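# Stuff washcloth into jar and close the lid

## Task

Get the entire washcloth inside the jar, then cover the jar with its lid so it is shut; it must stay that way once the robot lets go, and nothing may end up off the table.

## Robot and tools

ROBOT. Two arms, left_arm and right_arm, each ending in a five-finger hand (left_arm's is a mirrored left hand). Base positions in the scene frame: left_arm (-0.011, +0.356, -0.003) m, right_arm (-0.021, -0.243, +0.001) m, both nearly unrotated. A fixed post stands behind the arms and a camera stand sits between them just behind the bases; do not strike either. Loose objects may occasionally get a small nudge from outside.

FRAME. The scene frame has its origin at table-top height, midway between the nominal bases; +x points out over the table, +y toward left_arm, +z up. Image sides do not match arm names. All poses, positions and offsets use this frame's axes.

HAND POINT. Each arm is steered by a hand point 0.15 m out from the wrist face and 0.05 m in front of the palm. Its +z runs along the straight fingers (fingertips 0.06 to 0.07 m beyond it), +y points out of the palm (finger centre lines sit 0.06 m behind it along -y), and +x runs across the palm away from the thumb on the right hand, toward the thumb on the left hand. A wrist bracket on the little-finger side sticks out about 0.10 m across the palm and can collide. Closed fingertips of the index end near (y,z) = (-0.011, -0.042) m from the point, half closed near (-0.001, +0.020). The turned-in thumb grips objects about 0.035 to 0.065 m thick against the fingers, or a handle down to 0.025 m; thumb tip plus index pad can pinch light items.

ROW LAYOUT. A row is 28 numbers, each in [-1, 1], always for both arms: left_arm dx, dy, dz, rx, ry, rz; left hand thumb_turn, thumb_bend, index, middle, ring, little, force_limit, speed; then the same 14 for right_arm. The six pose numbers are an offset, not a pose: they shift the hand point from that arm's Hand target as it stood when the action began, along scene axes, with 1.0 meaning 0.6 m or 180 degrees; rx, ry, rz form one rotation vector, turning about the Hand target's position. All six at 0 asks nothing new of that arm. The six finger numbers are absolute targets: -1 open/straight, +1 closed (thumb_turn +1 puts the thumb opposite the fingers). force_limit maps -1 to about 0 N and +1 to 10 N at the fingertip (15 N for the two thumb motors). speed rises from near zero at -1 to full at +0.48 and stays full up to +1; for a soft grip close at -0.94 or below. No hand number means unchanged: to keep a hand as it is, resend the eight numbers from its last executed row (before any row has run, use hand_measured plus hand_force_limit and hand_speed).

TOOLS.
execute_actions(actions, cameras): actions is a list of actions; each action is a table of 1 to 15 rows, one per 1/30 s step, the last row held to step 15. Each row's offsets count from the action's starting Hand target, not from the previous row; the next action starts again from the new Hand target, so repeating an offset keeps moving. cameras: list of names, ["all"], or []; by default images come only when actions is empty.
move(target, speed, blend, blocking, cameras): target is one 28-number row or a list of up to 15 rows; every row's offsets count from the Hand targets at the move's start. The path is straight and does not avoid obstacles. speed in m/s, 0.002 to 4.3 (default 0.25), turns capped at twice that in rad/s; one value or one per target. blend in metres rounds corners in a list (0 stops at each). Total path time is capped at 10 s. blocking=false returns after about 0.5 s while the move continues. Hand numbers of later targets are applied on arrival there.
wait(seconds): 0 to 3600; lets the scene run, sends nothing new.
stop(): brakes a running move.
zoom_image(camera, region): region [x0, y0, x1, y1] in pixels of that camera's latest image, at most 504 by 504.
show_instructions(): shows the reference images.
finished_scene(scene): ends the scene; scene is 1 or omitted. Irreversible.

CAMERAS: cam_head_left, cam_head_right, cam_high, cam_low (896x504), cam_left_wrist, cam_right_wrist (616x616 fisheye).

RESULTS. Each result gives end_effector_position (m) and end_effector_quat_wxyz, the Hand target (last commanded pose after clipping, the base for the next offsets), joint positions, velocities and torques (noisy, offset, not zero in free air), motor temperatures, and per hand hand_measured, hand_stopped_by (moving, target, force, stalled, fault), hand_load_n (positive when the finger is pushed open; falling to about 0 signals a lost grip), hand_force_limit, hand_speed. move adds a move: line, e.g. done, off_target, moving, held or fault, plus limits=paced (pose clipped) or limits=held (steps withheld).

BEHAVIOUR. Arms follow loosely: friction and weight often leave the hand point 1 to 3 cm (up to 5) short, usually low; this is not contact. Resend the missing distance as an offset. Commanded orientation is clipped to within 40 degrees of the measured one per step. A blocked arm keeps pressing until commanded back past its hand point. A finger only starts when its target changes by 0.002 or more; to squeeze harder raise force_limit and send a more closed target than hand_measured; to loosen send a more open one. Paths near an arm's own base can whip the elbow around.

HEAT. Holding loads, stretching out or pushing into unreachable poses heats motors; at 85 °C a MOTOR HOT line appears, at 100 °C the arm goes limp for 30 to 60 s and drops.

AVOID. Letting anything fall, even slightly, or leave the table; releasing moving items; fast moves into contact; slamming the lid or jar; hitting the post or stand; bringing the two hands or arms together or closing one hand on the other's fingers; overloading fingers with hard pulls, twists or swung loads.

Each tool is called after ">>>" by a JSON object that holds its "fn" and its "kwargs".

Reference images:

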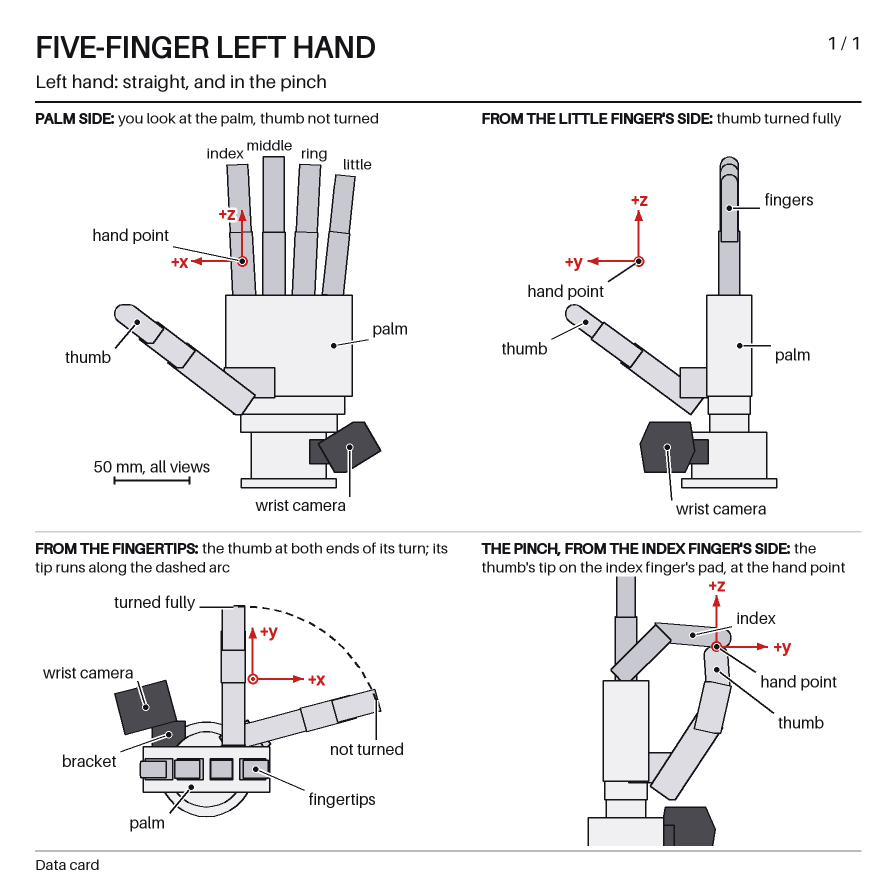

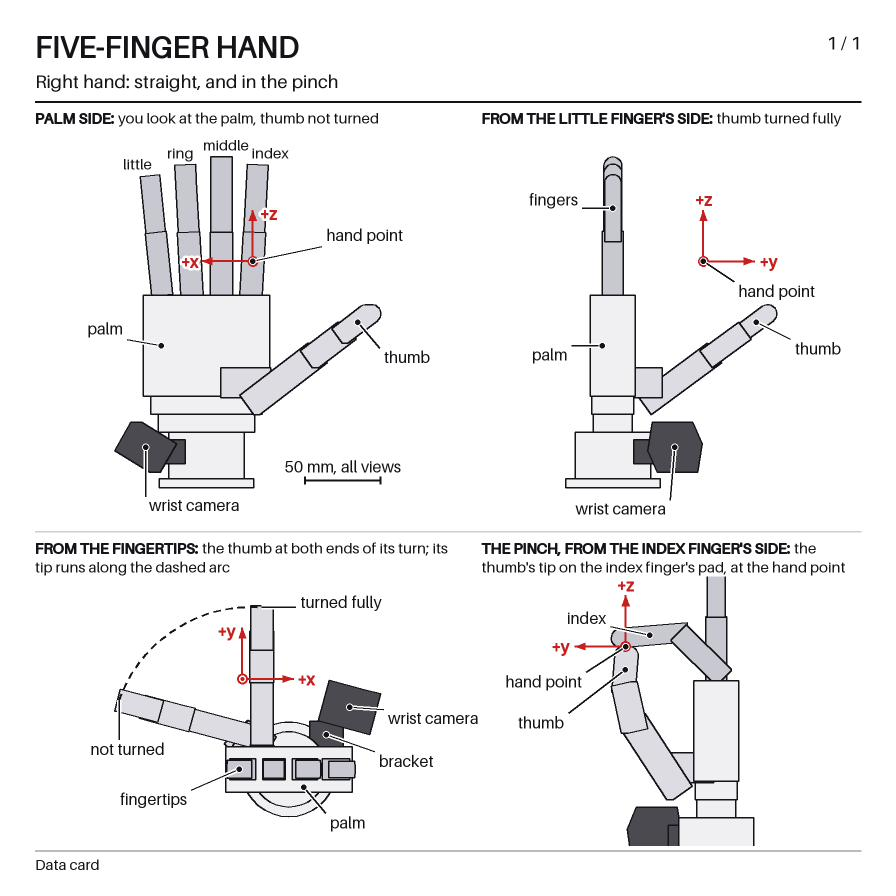

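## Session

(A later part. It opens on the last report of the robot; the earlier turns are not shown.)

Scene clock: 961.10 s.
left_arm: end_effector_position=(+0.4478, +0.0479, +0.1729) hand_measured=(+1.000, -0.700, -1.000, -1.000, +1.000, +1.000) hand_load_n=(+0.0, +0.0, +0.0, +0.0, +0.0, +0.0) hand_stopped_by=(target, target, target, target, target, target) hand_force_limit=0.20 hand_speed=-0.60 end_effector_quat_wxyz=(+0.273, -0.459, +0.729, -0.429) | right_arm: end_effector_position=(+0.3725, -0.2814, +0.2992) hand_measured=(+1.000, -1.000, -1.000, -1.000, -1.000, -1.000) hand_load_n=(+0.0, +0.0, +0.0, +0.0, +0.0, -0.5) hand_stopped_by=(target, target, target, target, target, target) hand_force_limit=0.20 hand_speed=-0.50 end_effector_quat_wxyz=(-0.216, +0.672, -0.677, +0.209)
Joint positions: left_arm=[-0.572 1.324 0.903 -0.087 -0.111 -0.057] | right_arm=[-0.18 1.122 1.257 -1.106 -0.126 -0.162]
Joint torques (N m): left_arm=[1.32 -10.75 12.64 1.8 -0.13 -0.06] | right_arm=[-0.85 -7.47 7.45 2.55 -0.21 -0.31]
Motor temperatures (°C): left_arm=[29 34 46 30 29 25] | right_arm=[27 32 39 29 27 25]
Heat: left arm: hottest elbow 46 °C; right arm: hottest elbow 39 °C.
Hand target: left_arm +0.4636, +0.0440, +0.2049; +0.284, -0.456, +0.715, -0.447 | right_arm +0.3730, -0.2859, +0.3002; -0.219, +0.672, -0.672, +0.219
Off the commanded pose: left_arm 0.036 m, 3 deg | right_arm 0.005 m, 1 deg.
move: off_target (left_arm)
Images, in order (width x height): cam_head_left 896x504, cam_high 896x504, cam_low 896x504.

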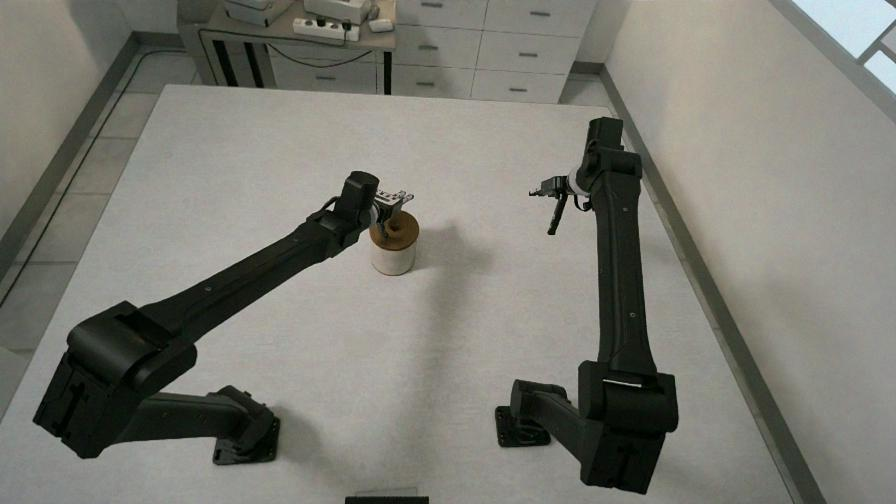

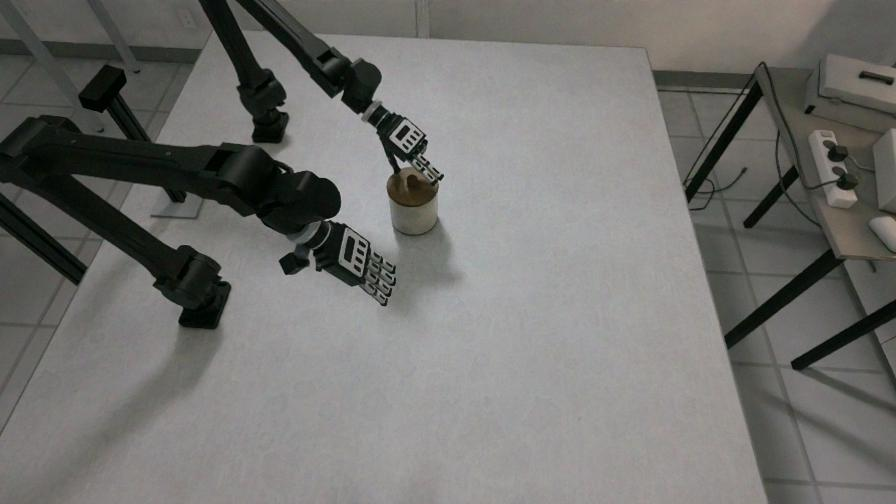

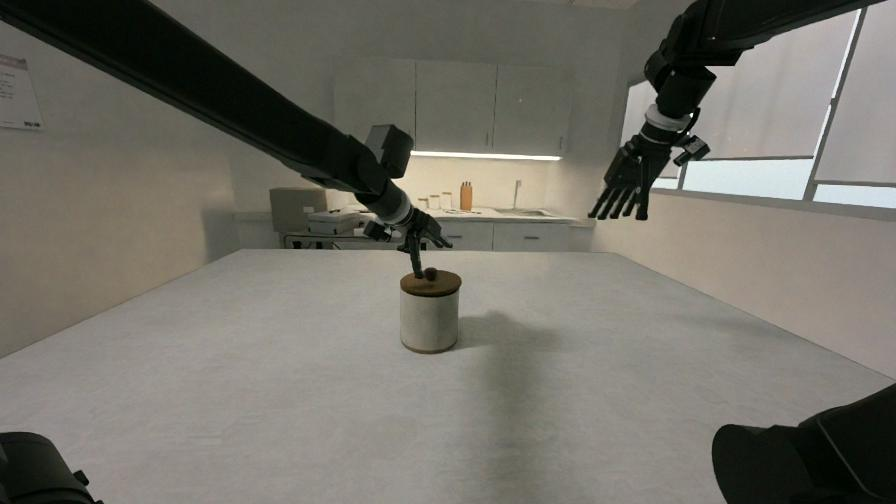

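>>> {"fn": "move", "kwargs": {"target": [[0.0,0.0,0.12,0,0,0,1,-0.7,-1,-1,1,1,0.2,-0.6, 0,0,0,0,0,0,1,-1,-1,-1,-1,-1,0.2,-0.5],[-0.1,0.42,0.2,0,0,0,1,-0.7,-1,-1,1,1,0.2,-0.6, 0,0,0,0,0,0,1,-1,-1,-1,-1,-1,0.2,-0.5]], "cameras": ["all"], "speed": [0.1,0.2]}}

>>> {"fn": "zoom_image", "kwargs": {"camera": "cam_high", "region": [370, 150, 460, 240]}}

>>> {"fn": "zoom_image", "kwargs": {"camera": "cam_low", "region": [380, 250, 480, 360]}}

>>> {"fn": "zoom_image", "kwargs": {"camera": "cam_head_left", "region": [350, 190, 440, 280]}}

>>> {"fn": "zoom_image", "kwargs": {"camera": "cam_head_right", "region": [350, 190, 440, 280]}}

Scene clock: 972.13 s.
left_arm: end_effector_position=(+0.4021, +0.2913, +0.3139) hand_measured=(+1.000, -0.700, -1.000, -1.000, +1.000, +1.000) hand_load_n=(+0.0, +0.0, +0.0, +0.0, +0.0, +0.0) hand_stopped_by=(target, target, target, target, target, target) hand_force_limit=0.20 hand_speed=-0.60 end_effector_quat_wxyz=(+0.275, -0.460, +0.717, -0.446) | right_arm: end_effector_position=(+0.3725, -0.2814, +0.2992) hand_measured=(+1.000, -1.000, -1.000, -1.000, -1.000, -1.000) hand_load_n=(+0.0, +0.0, +0.0, +0.0, -0.5, +0.0) hand_stopped_by=(target, target, target, target, target, target) hand_force_limit=0.20 hand_speed=-0.50 end_effector_quat_wxyz=(-0.216, +0.672, -0.677, +0.209)
Joint positions: left_arm=[0.09 0.931 0.983 -0.583 0.477 0.246] | right_arm=[-0.18 1.122 1.257 -1.106 -0.126 -0.162]
Joint torques (N m): left_arm=[0.97 -5.13 10.97 1.36 0.32 0.15] | right_arm=[-0.97 -7.41 7.46 2.54 -0.2 -0.3]
Heat: left arm: hottest elbow 48 °C; right arm: hottest elbow 39 °C.
Hand target: left_arm +0.4036, +0.2959, +0.3250; +0.284, -0.456, +0.715, -0.447 | right_arm +0.3730, -0.2859, +0.3002; -0.219, +0.672, -0.672, +0.219
Off the commanded pose: left_arm 0.012 m, 1 deg | right_arm 0.005 m, 1 deg.
move: off_target (left_arm)

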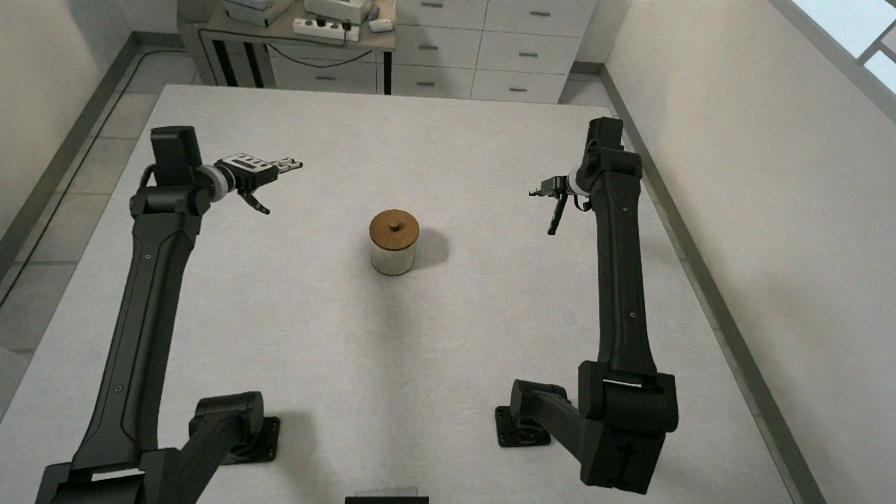

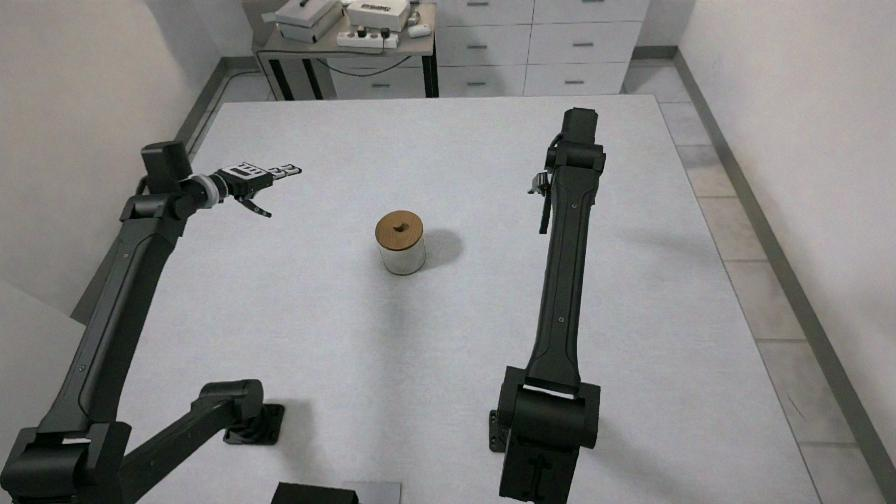

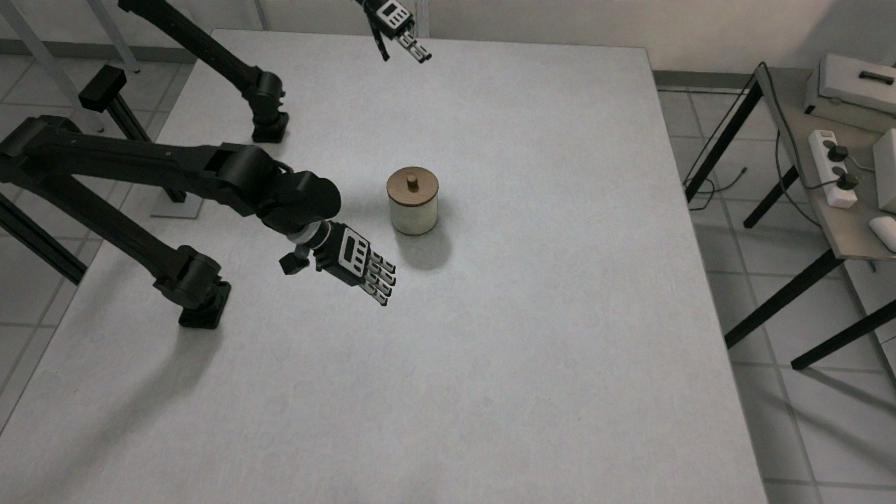

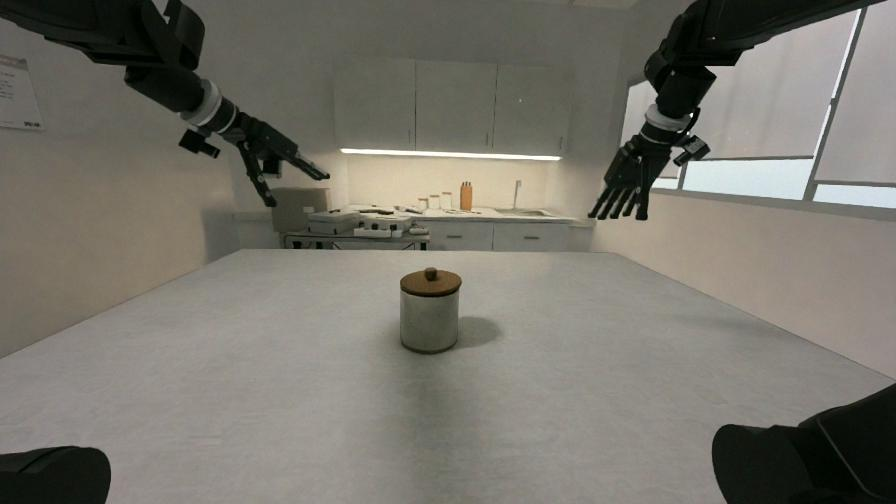

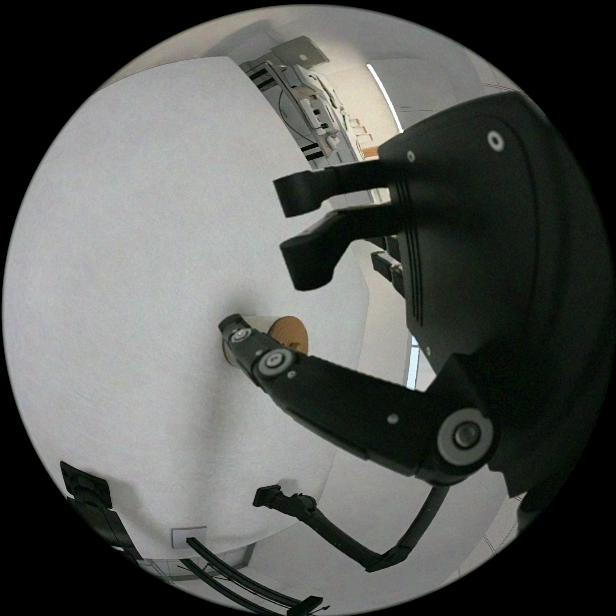

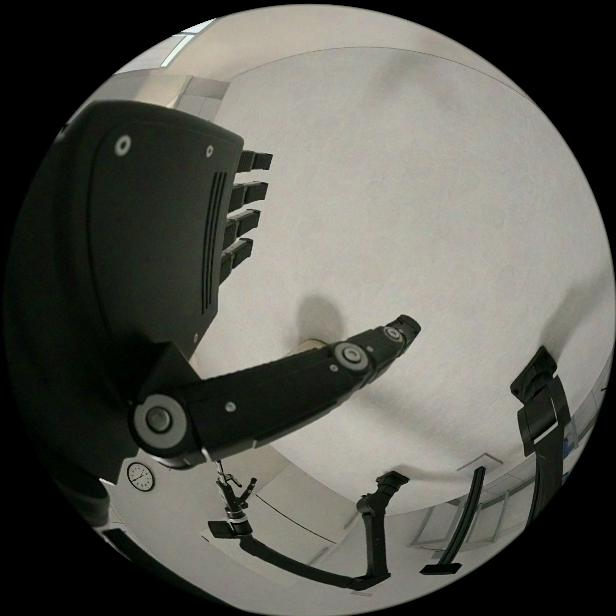

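Scaled by 5.600 from the camera's image (finer frame: 1280x720).

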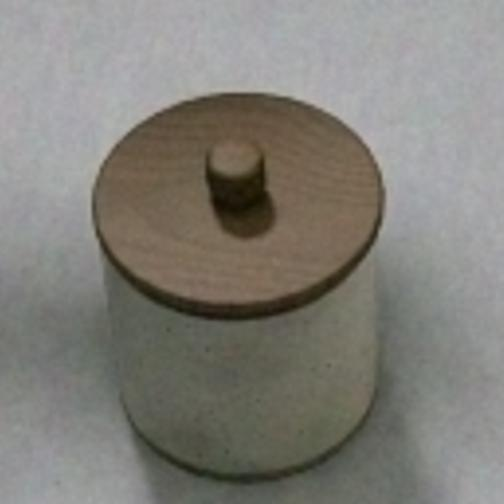

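Scaled by 4.582 from the camera's image (finer frame: 1280x720).

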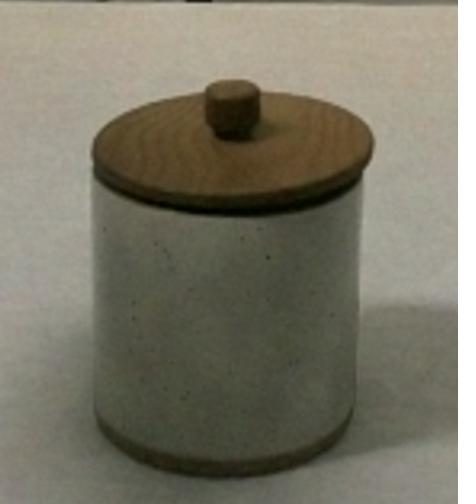

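Scaled by 5.600 from the camera's image (finer frame: 1280x720).

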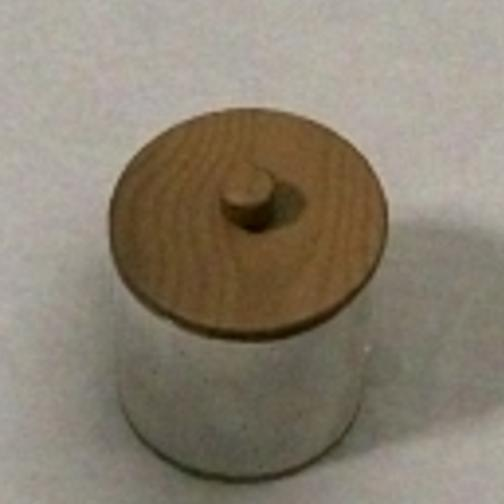

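Scaled by 5.600 from the camera's image (finer frame: 1280x720).

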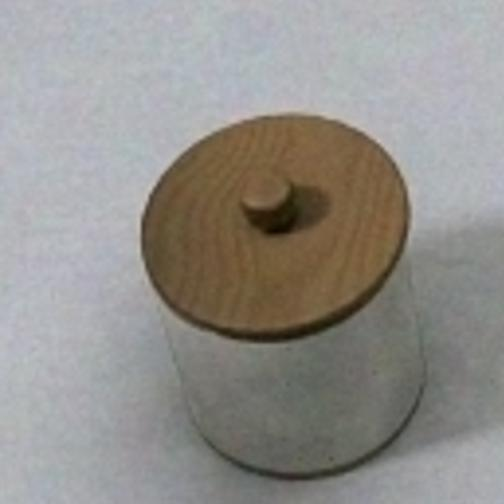

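>>> {"fn": "zoom_image", "kwargs": {"camera": "cam_low", "region": [395, 260, 467, 310]}}

>>> {"fn": "zoom_image", "kwargs": {"camera": "cam_high", "region": [382, 160, 444, 222]}}

Scaled by 7.000 from the camera's image (finer frame: 1280x720).

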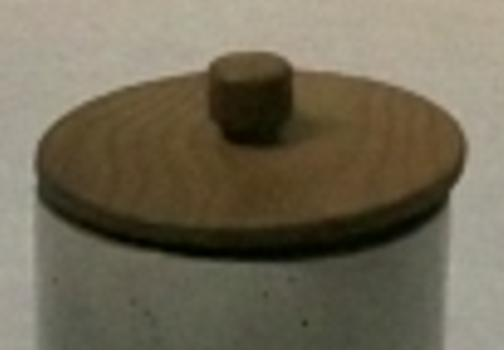

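Scaled by 8.129 from the camera's image (finer frame: 1280x720).

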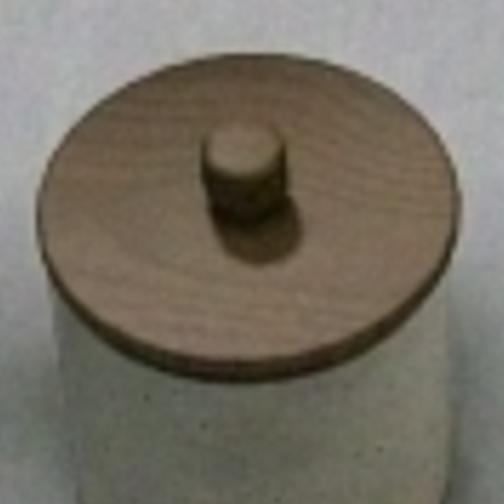

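>>> {"fn": "move", "kwargs": {"target": [[0.099,-0.433,-0.042,0,0,0,1,-0.7,-0.15,-0.15,1,1,0.2,-0.6, 0,0,0,0,0,0,1,-1,-1,-1,-1,-1,0.2,-0.5],[0.099,-0.433,-0.175,0,0,0,1,-0.7,-0.15,-0.15,1,1,0.2,-0.6, 0,0,0,0,0,0,1,-1,-1,-1,-1,-1,0.2,-0.5]], "cameras": ["cam_high","cam_low","cam_head_left","cam_left_wrist"], "speed": [0.2,0.1]}}

>>> {"fn": "zoom_image", "kwargs": {"camera": "cam_high", "region": [350, 120, 470, 240]}}

>>> {"fn": "zoom_image", "kwargs": {"camera": "cam_low", "region": [360, 200, 500, 340]}}

>>> {"fn": "zoom_image", "kwargs": {"camera": "cam_head_left", "region": [330, 150, 450, 270]}}

Scene clock: 1012.37 s.
left_arm: end_effector_position=(+0.4603, +0.0418, +0.2150) hand_measured=(+1.000, -0.700, -0.150, -0.150, +1.000, +1.000) hand_load_n=(+0.0, +0.0, +0.0, +0.0, +0.0, +0.0) hand_stopped_by=(target, target, target, target, target, target) hand_force_limit=0.20 hand_speed=-0.60 end_effector_quat_wxyz=(+0.282, -0.457, +0.722, -0.436) | right_arm: end_effector_position=(+0.3725, -0.2814, +0.2992) hand_measured=(+1.000, -1.000, -1.000, -1.000, -1.000, -1.000) hand_load_n=(+0.0, +0.0, +0.0, +0.0, +0.0, +0.0) hand_stopped_by=(target, target, target, target, target, target) hand_force_limit=0.20 hand_speed=-0.50 end_effector_quat_wxyz=(-0.216, +0.672, -0.677, +0.209)
Joint positions: left_arm=[-0.574 1.311 0.994 -0.165 -0.123 -0.055] | right_arm=[-0.18 1.122 1.257 -1.106 -0.126 -0.162]
Joint torques (N m): left_arm=[-1.03 -9.05 8.81 3.04 -0.26 -0.16] | right_arm=[-0.91 -7.36 7.46 2.54 -0.21 -0.3]
Heat: left arm: hottest elbow 50 °C; right arm: hottest elbow 39 °C.
Hand target: left_arm +0.4629, +0.0361, +0.2199; +0.284, -0.456, +0.715, -0.447 | right_arm +0.3730, -0.2859, +0.3002; -0.219, +0.672, -0.672, +0.219
Off the commanded pose: left_arm 0.008 m, 1 deg | right_arm 0.005 m, 1 deg.
move: done
Images, in order (width x height): cam_head_left 896x504, cam_high 896x504, cam_low 896x504, cam_left_wrist 616x616.

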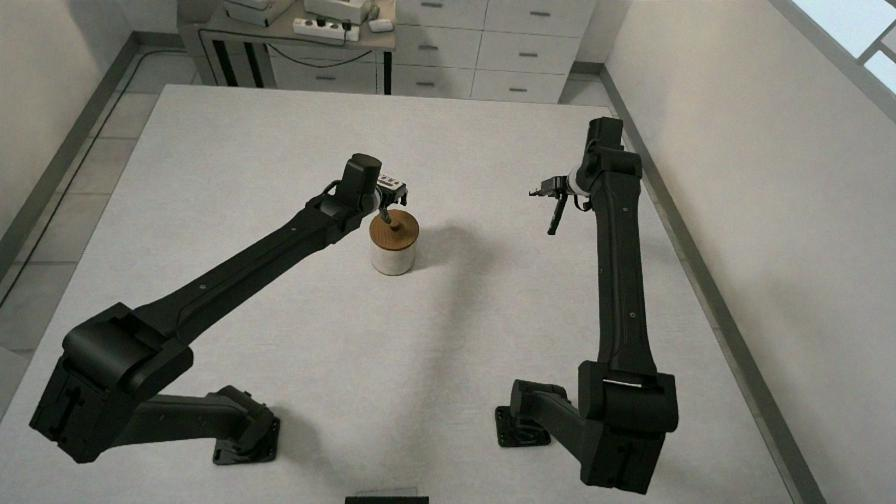

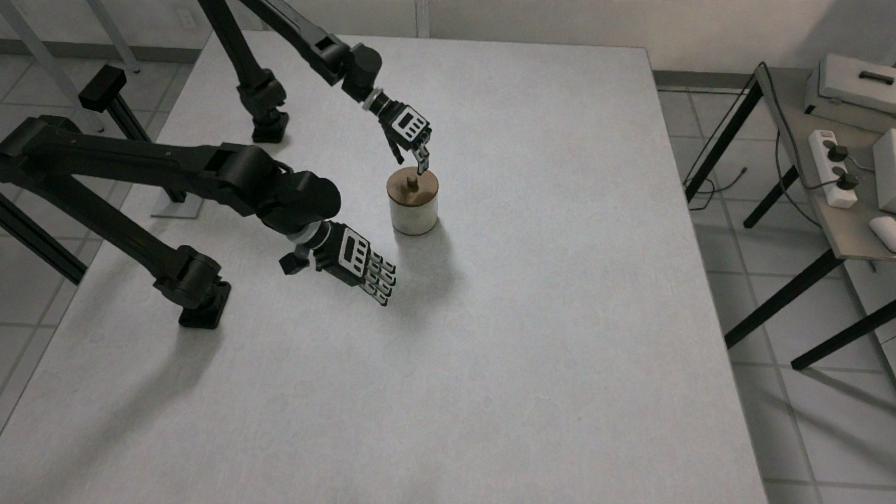

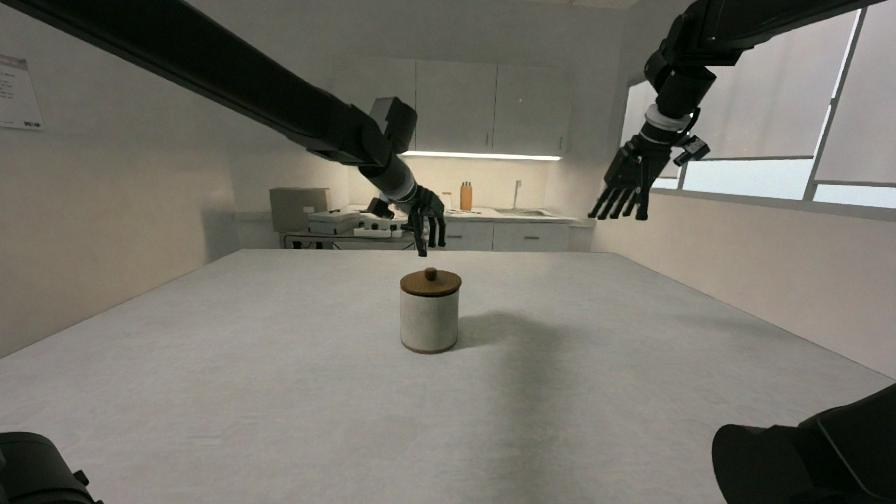

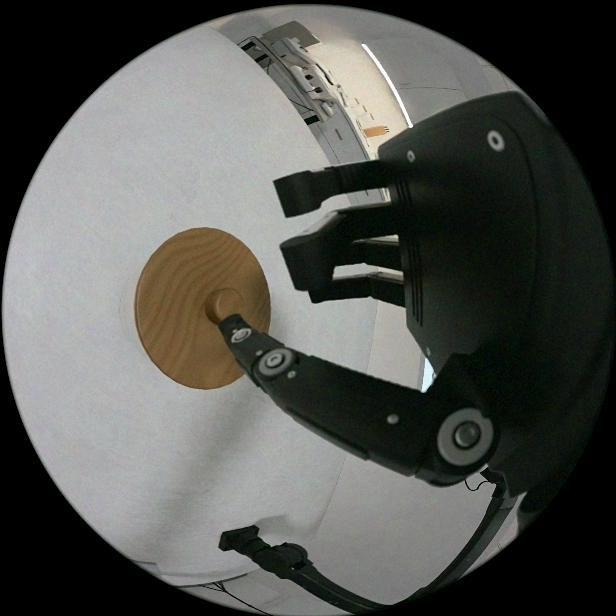

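Scaled by 4.200 from the camera's image (finer frame: 1280x720).

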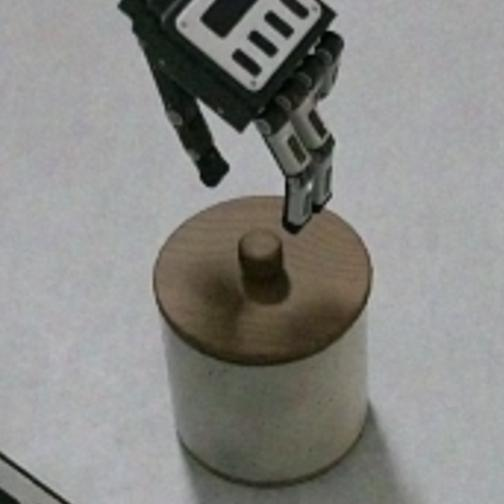

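Scaled by 3.600 from the camera's image (finer frame: 1280x720).

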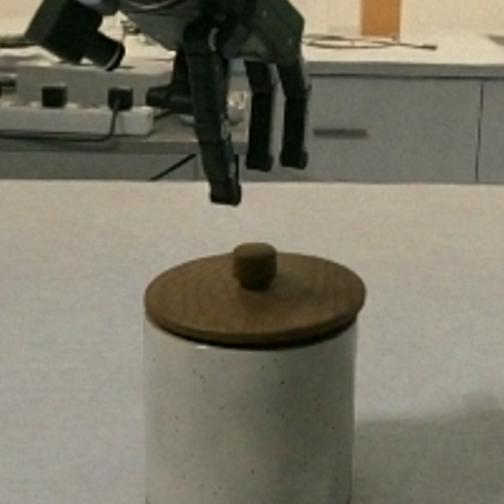

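Scaled by 4.200 from the camera's image (finer frame: 1280x720).

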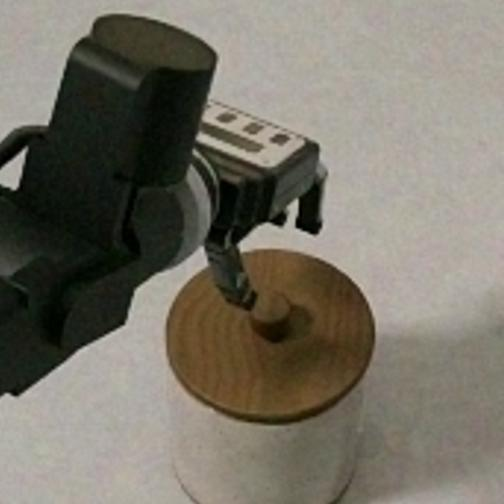

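>>> {"fn": "move", "kwargs": {"target": [[0,0.005,-0.102,0,0,0,1,-0.7,-0.15,-0.15,1,1,0.2,-0.6, 0,0,0,0,0,0,1,-1,-1,-1,-1,-1,0.2,-0.5]], "cameras": ["cam_high","cam_low","cam_head_left","cam_left_wrist"], "speed": 0.06}}

>>> {"fn": "zoom_image", "kwargs": {"camera": "cam_high", "region": [350, 120, 470, 240]}}

>>> {"fn": "zoom_image", "kwargs": {"camera": "cam_low", "region": [360, 200, 500, 340]}}

>>> {"fn": "zoom_image", "kwargs": {"camera": "cam_head_left", "region": [330, 150, 450, 270]}}

Scene clock: 1021.57 s.
left_arm: end_effector_position=(+0.4595, +0.0421, +0.1576) hand_measured=(+1.000, -0.700, -0.150, -0.150, +1.000, +1.000) hand_load_n=(+0.0, +0.0, +0.0, +0.0, +0.0, +0.0) hand_stopped_by=(target, target, target, target, target, target) hand_force_limit=0.20 hand_speed=-0.60 end_effector_quat_wxyz=(+0.283, -0.457, +0.720, -0.439) | right_arm: end_effector_position=(+0.3725, -0.2814, +0.2992) hand_measured=(+1.000, -1.000, -1.000, -1.000, -1.000, -1.000) hand_load_n=(+0.0, +0.0, +0.0, +0.0, +0.0, +0.0) hand_stopped_by=(target, target, target, target, target, target) hand_force_limit=0.20 hand_speed=-0.50 end_effector_quat_wxyz=(-0.216, +0.672, -0.677, +0.209)
Joint positions: left_arm=[-0.574 1.372 0.884 0.013 -0.122 -0.055] | right_arm=[-0.18 1.122 1.257 -1.106 -0.126 -0.162]
Joint torques (N m): left_arm=[0.56 -10.11 8.44 3.21 -0.03 -0.06] | right_arm=[-0.91 -7.47 7.43 2.51 -0.21 -0.31]
Heat: left arm: hottest elbow 50 °C; right arm: hottest elbow 39 °C.
Hand target: left_arm +0.4629, +0.0391, +0.1588; +0.284, -0.456, +0.715, -0.447 | right_arm +0.3730, -0.2859, +0.3002; -0.219, +0.672, -0.672, +0.219
Off the commanded pose: left_arm 0.005 m, 1 deg | right_arm 0.005 m, 1 deg.
move: done
Images, in order (width x height): cam_head_left 896x504, cam_high 896x504, cam_low 896x504, cam_left_wrist 616x616.

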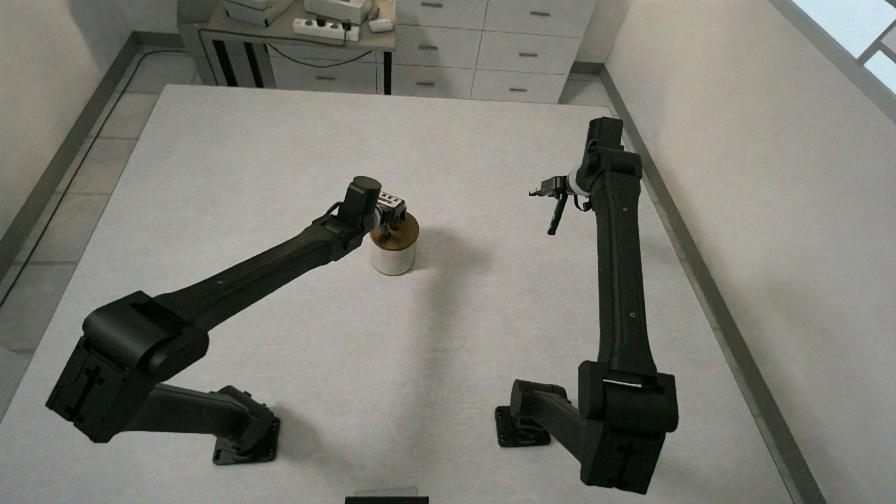

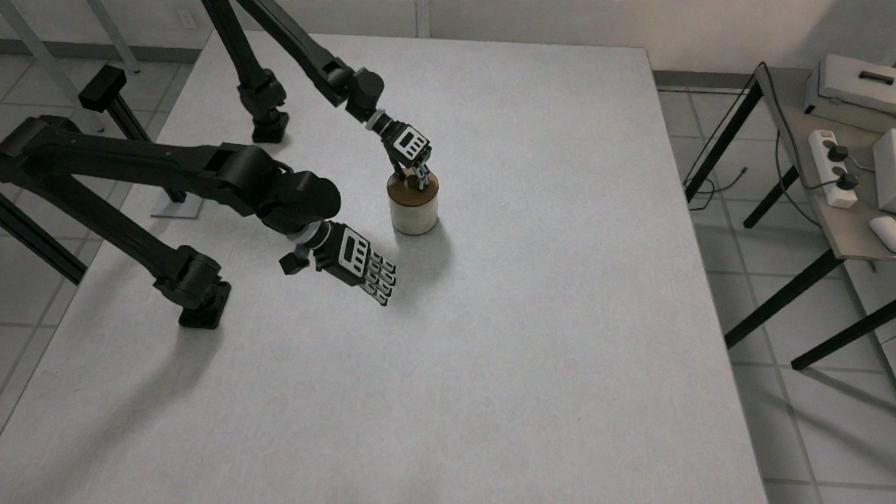

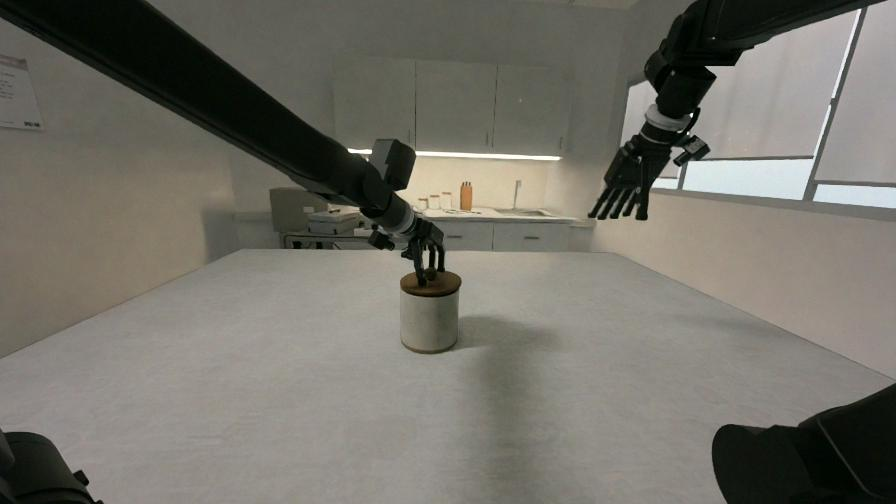

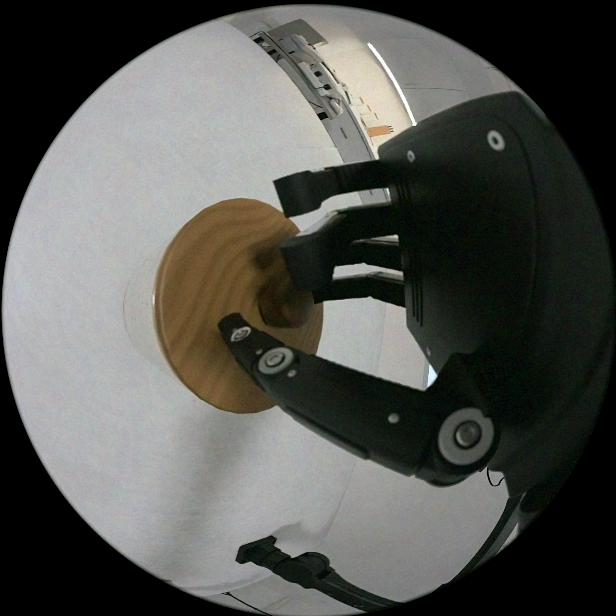

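Scaled by 4.200 from the camera's image (finer frame: 1280x720).

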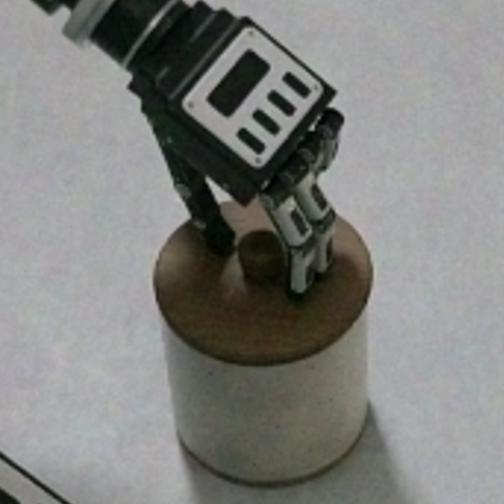

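Scaled by 3.600 from the camera's image (finer frame: 1280x720).

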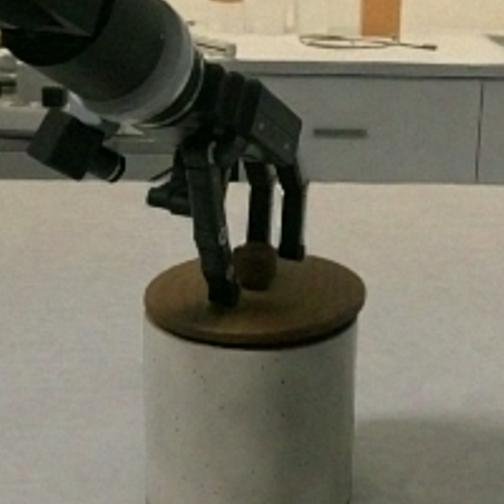

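Scaled by 4.200 from the camera's image (finer frame: 1280x720).

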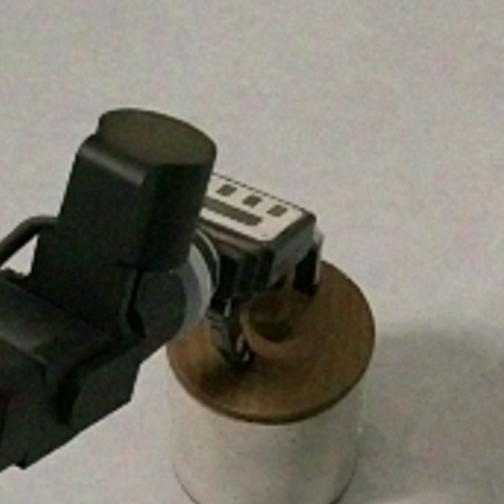

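>>> {"fn": "move", "kwargs": {"target": [[0,0,0,0,0,0,1,0.0,0.3,0.3,1,1,-0.1,-0.85, 0,0,0,0,0,0,1,-1,-1,-1,-1,-1,0.2,-0.5],[0,0.022,0.0,0,0,0,1,0.0,0.3,0.3,1,1,-0.1,-0.85, 0,0,0,0,0,0,1,-1,-1,-1,-1,-1,0.2,-0.5]], "cameras": ["cam_high","cam_low","cam_head_left","cam_left_wrist"], "speed": 0.03}}

>>> {"fn": "zoom_image", "kwargs": {"camera": "cam_high", "region": [350, 120, 470, 240]}}

>>> {"fn": "zoom_image", "kwargs": {"camera": "cam_low", "region": [395, 250, 467, 310]}}

>>> {"fn": "zoom_image", "kwargs": {"camera": "cam_head_left", "region": [330, 150, 450, 270]}}

Scene clock: 1032.57 s.
left_arm: end_effector_position=(+0.4618, +0.0417, +0.1595) hand_measured=(+1.000, -0.526, +0.166, +0.168, +1.000, +1.000) hand_load_n=(+1.0, +6.5, +6.0, +4.5, +0.0, +0.0) hand_stopped_by=(target, force, force, force, target, target) hand_force_limit=-0.10 hand_speed=-0.85 end_effector_quat_wxyz=(+0.278, -0.454, +0.717, -0.449) | right_arm: end_effector_position=(+0.3725, -0.2814, +0.2992) hand_measured=(+1.000, -1.000, -1.000, -1.000, -1.000, -1.000) hand_load_n=(+0.0, +0.0, +0.0, +0.0, +0.0, -0.5) hand_stopped_by=(target, target, target, target, target, target) hand_force_limit=0.20 hand_speed=-0.50 end_effector_quat_wxyz=(-0.216, +0.672, -0.677, +0.209)
Joint positions: left_arm=[-0.563 1.373 0.88 0.034 -0.096 -0.057] | right_arm=[-0.18 1.122 1.257 -1.106 -0.126 -0.162]
Joint torques (N m): left_arm=[1.79 -10.23 7.17 2.18 -0.21 0.11] | right_arm=[-0.91 -7.36 7.43 2.54 -0.21 -0.31]
Heat: left arm: hottest elbow 49 °C; right arm: hottest elbow 39 °C.
Hand target: left_arm +0.4630, +0.0524, +0.1586; +0.284, -0.457, +0.715, -0.447 | right_arm +0.3730, -0.2859, +0.3002; -0.219, +0.672, -0.672, +0.219
Off the commanded pose: left_arm 0.011 m, 1 deg | right_arm 0.005 m, 1 deg.
move: off_target (left_arm)
Images, in order (width x height): cam_head_left 896x504, cam_high 896x504, cam_low 896x504, cam_left_wrist 616x616.

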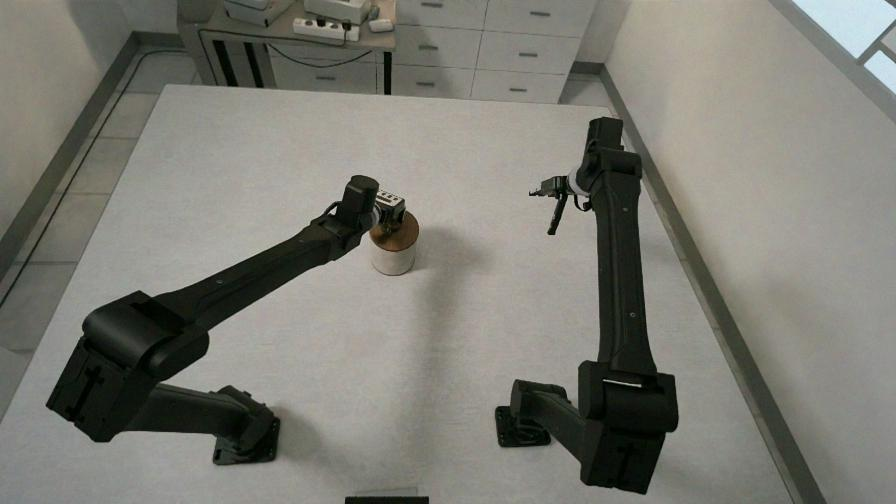

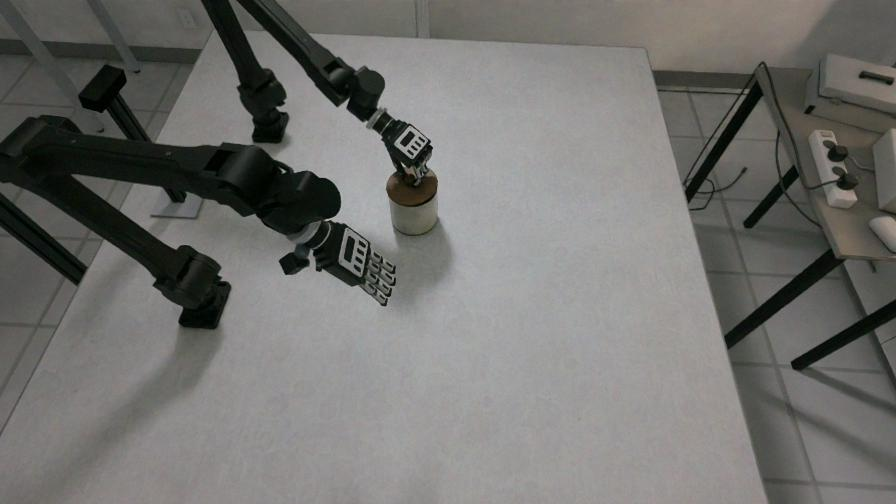

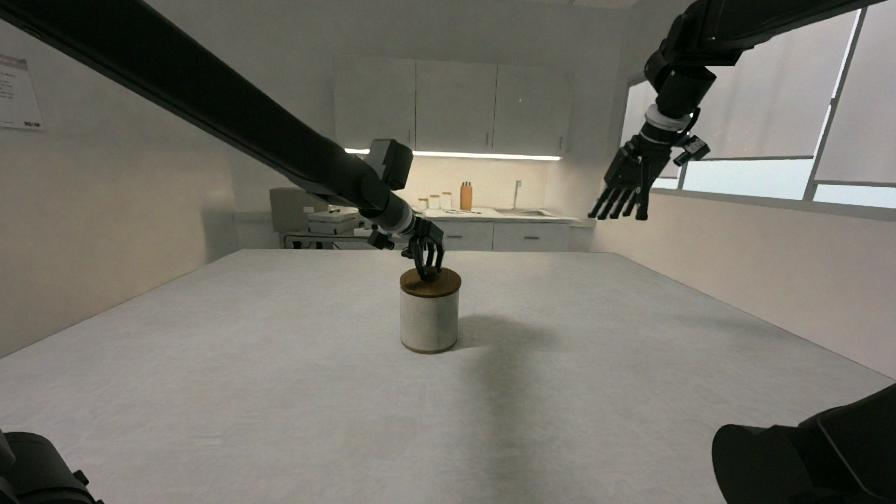

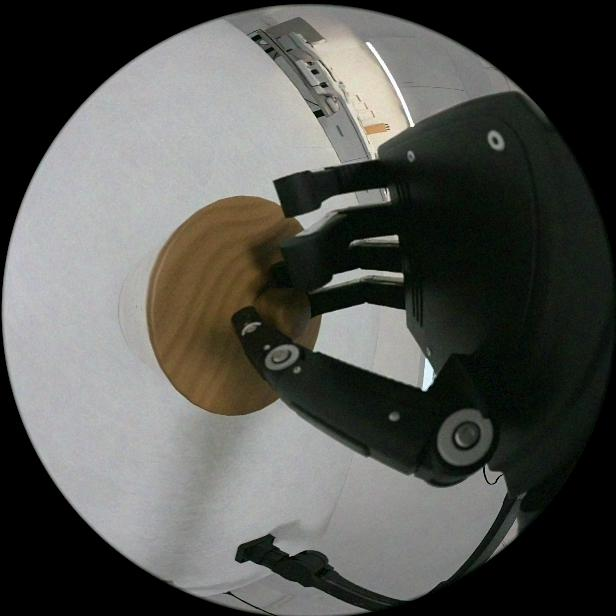

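Scaled by 4.200 from the camera's image (finer frame: 1280x720).

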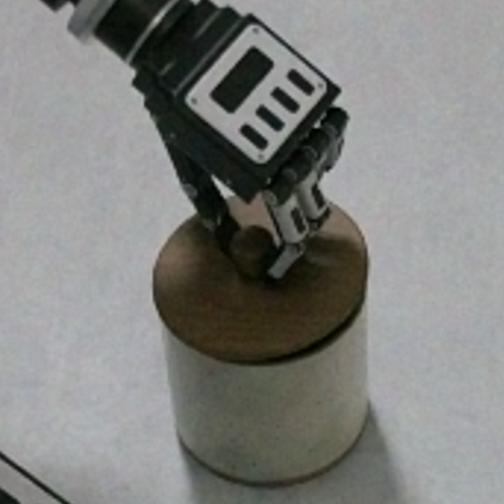

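Scaled by 7.000 from the camera's image (finer frame: 1280x720).

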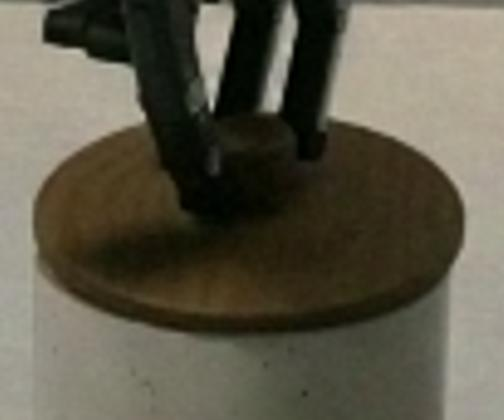

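Scaled by 4.200 from the camera's image (finer frame: 1280x720).

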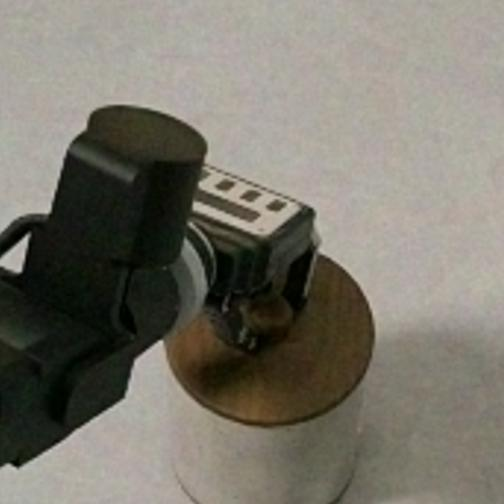

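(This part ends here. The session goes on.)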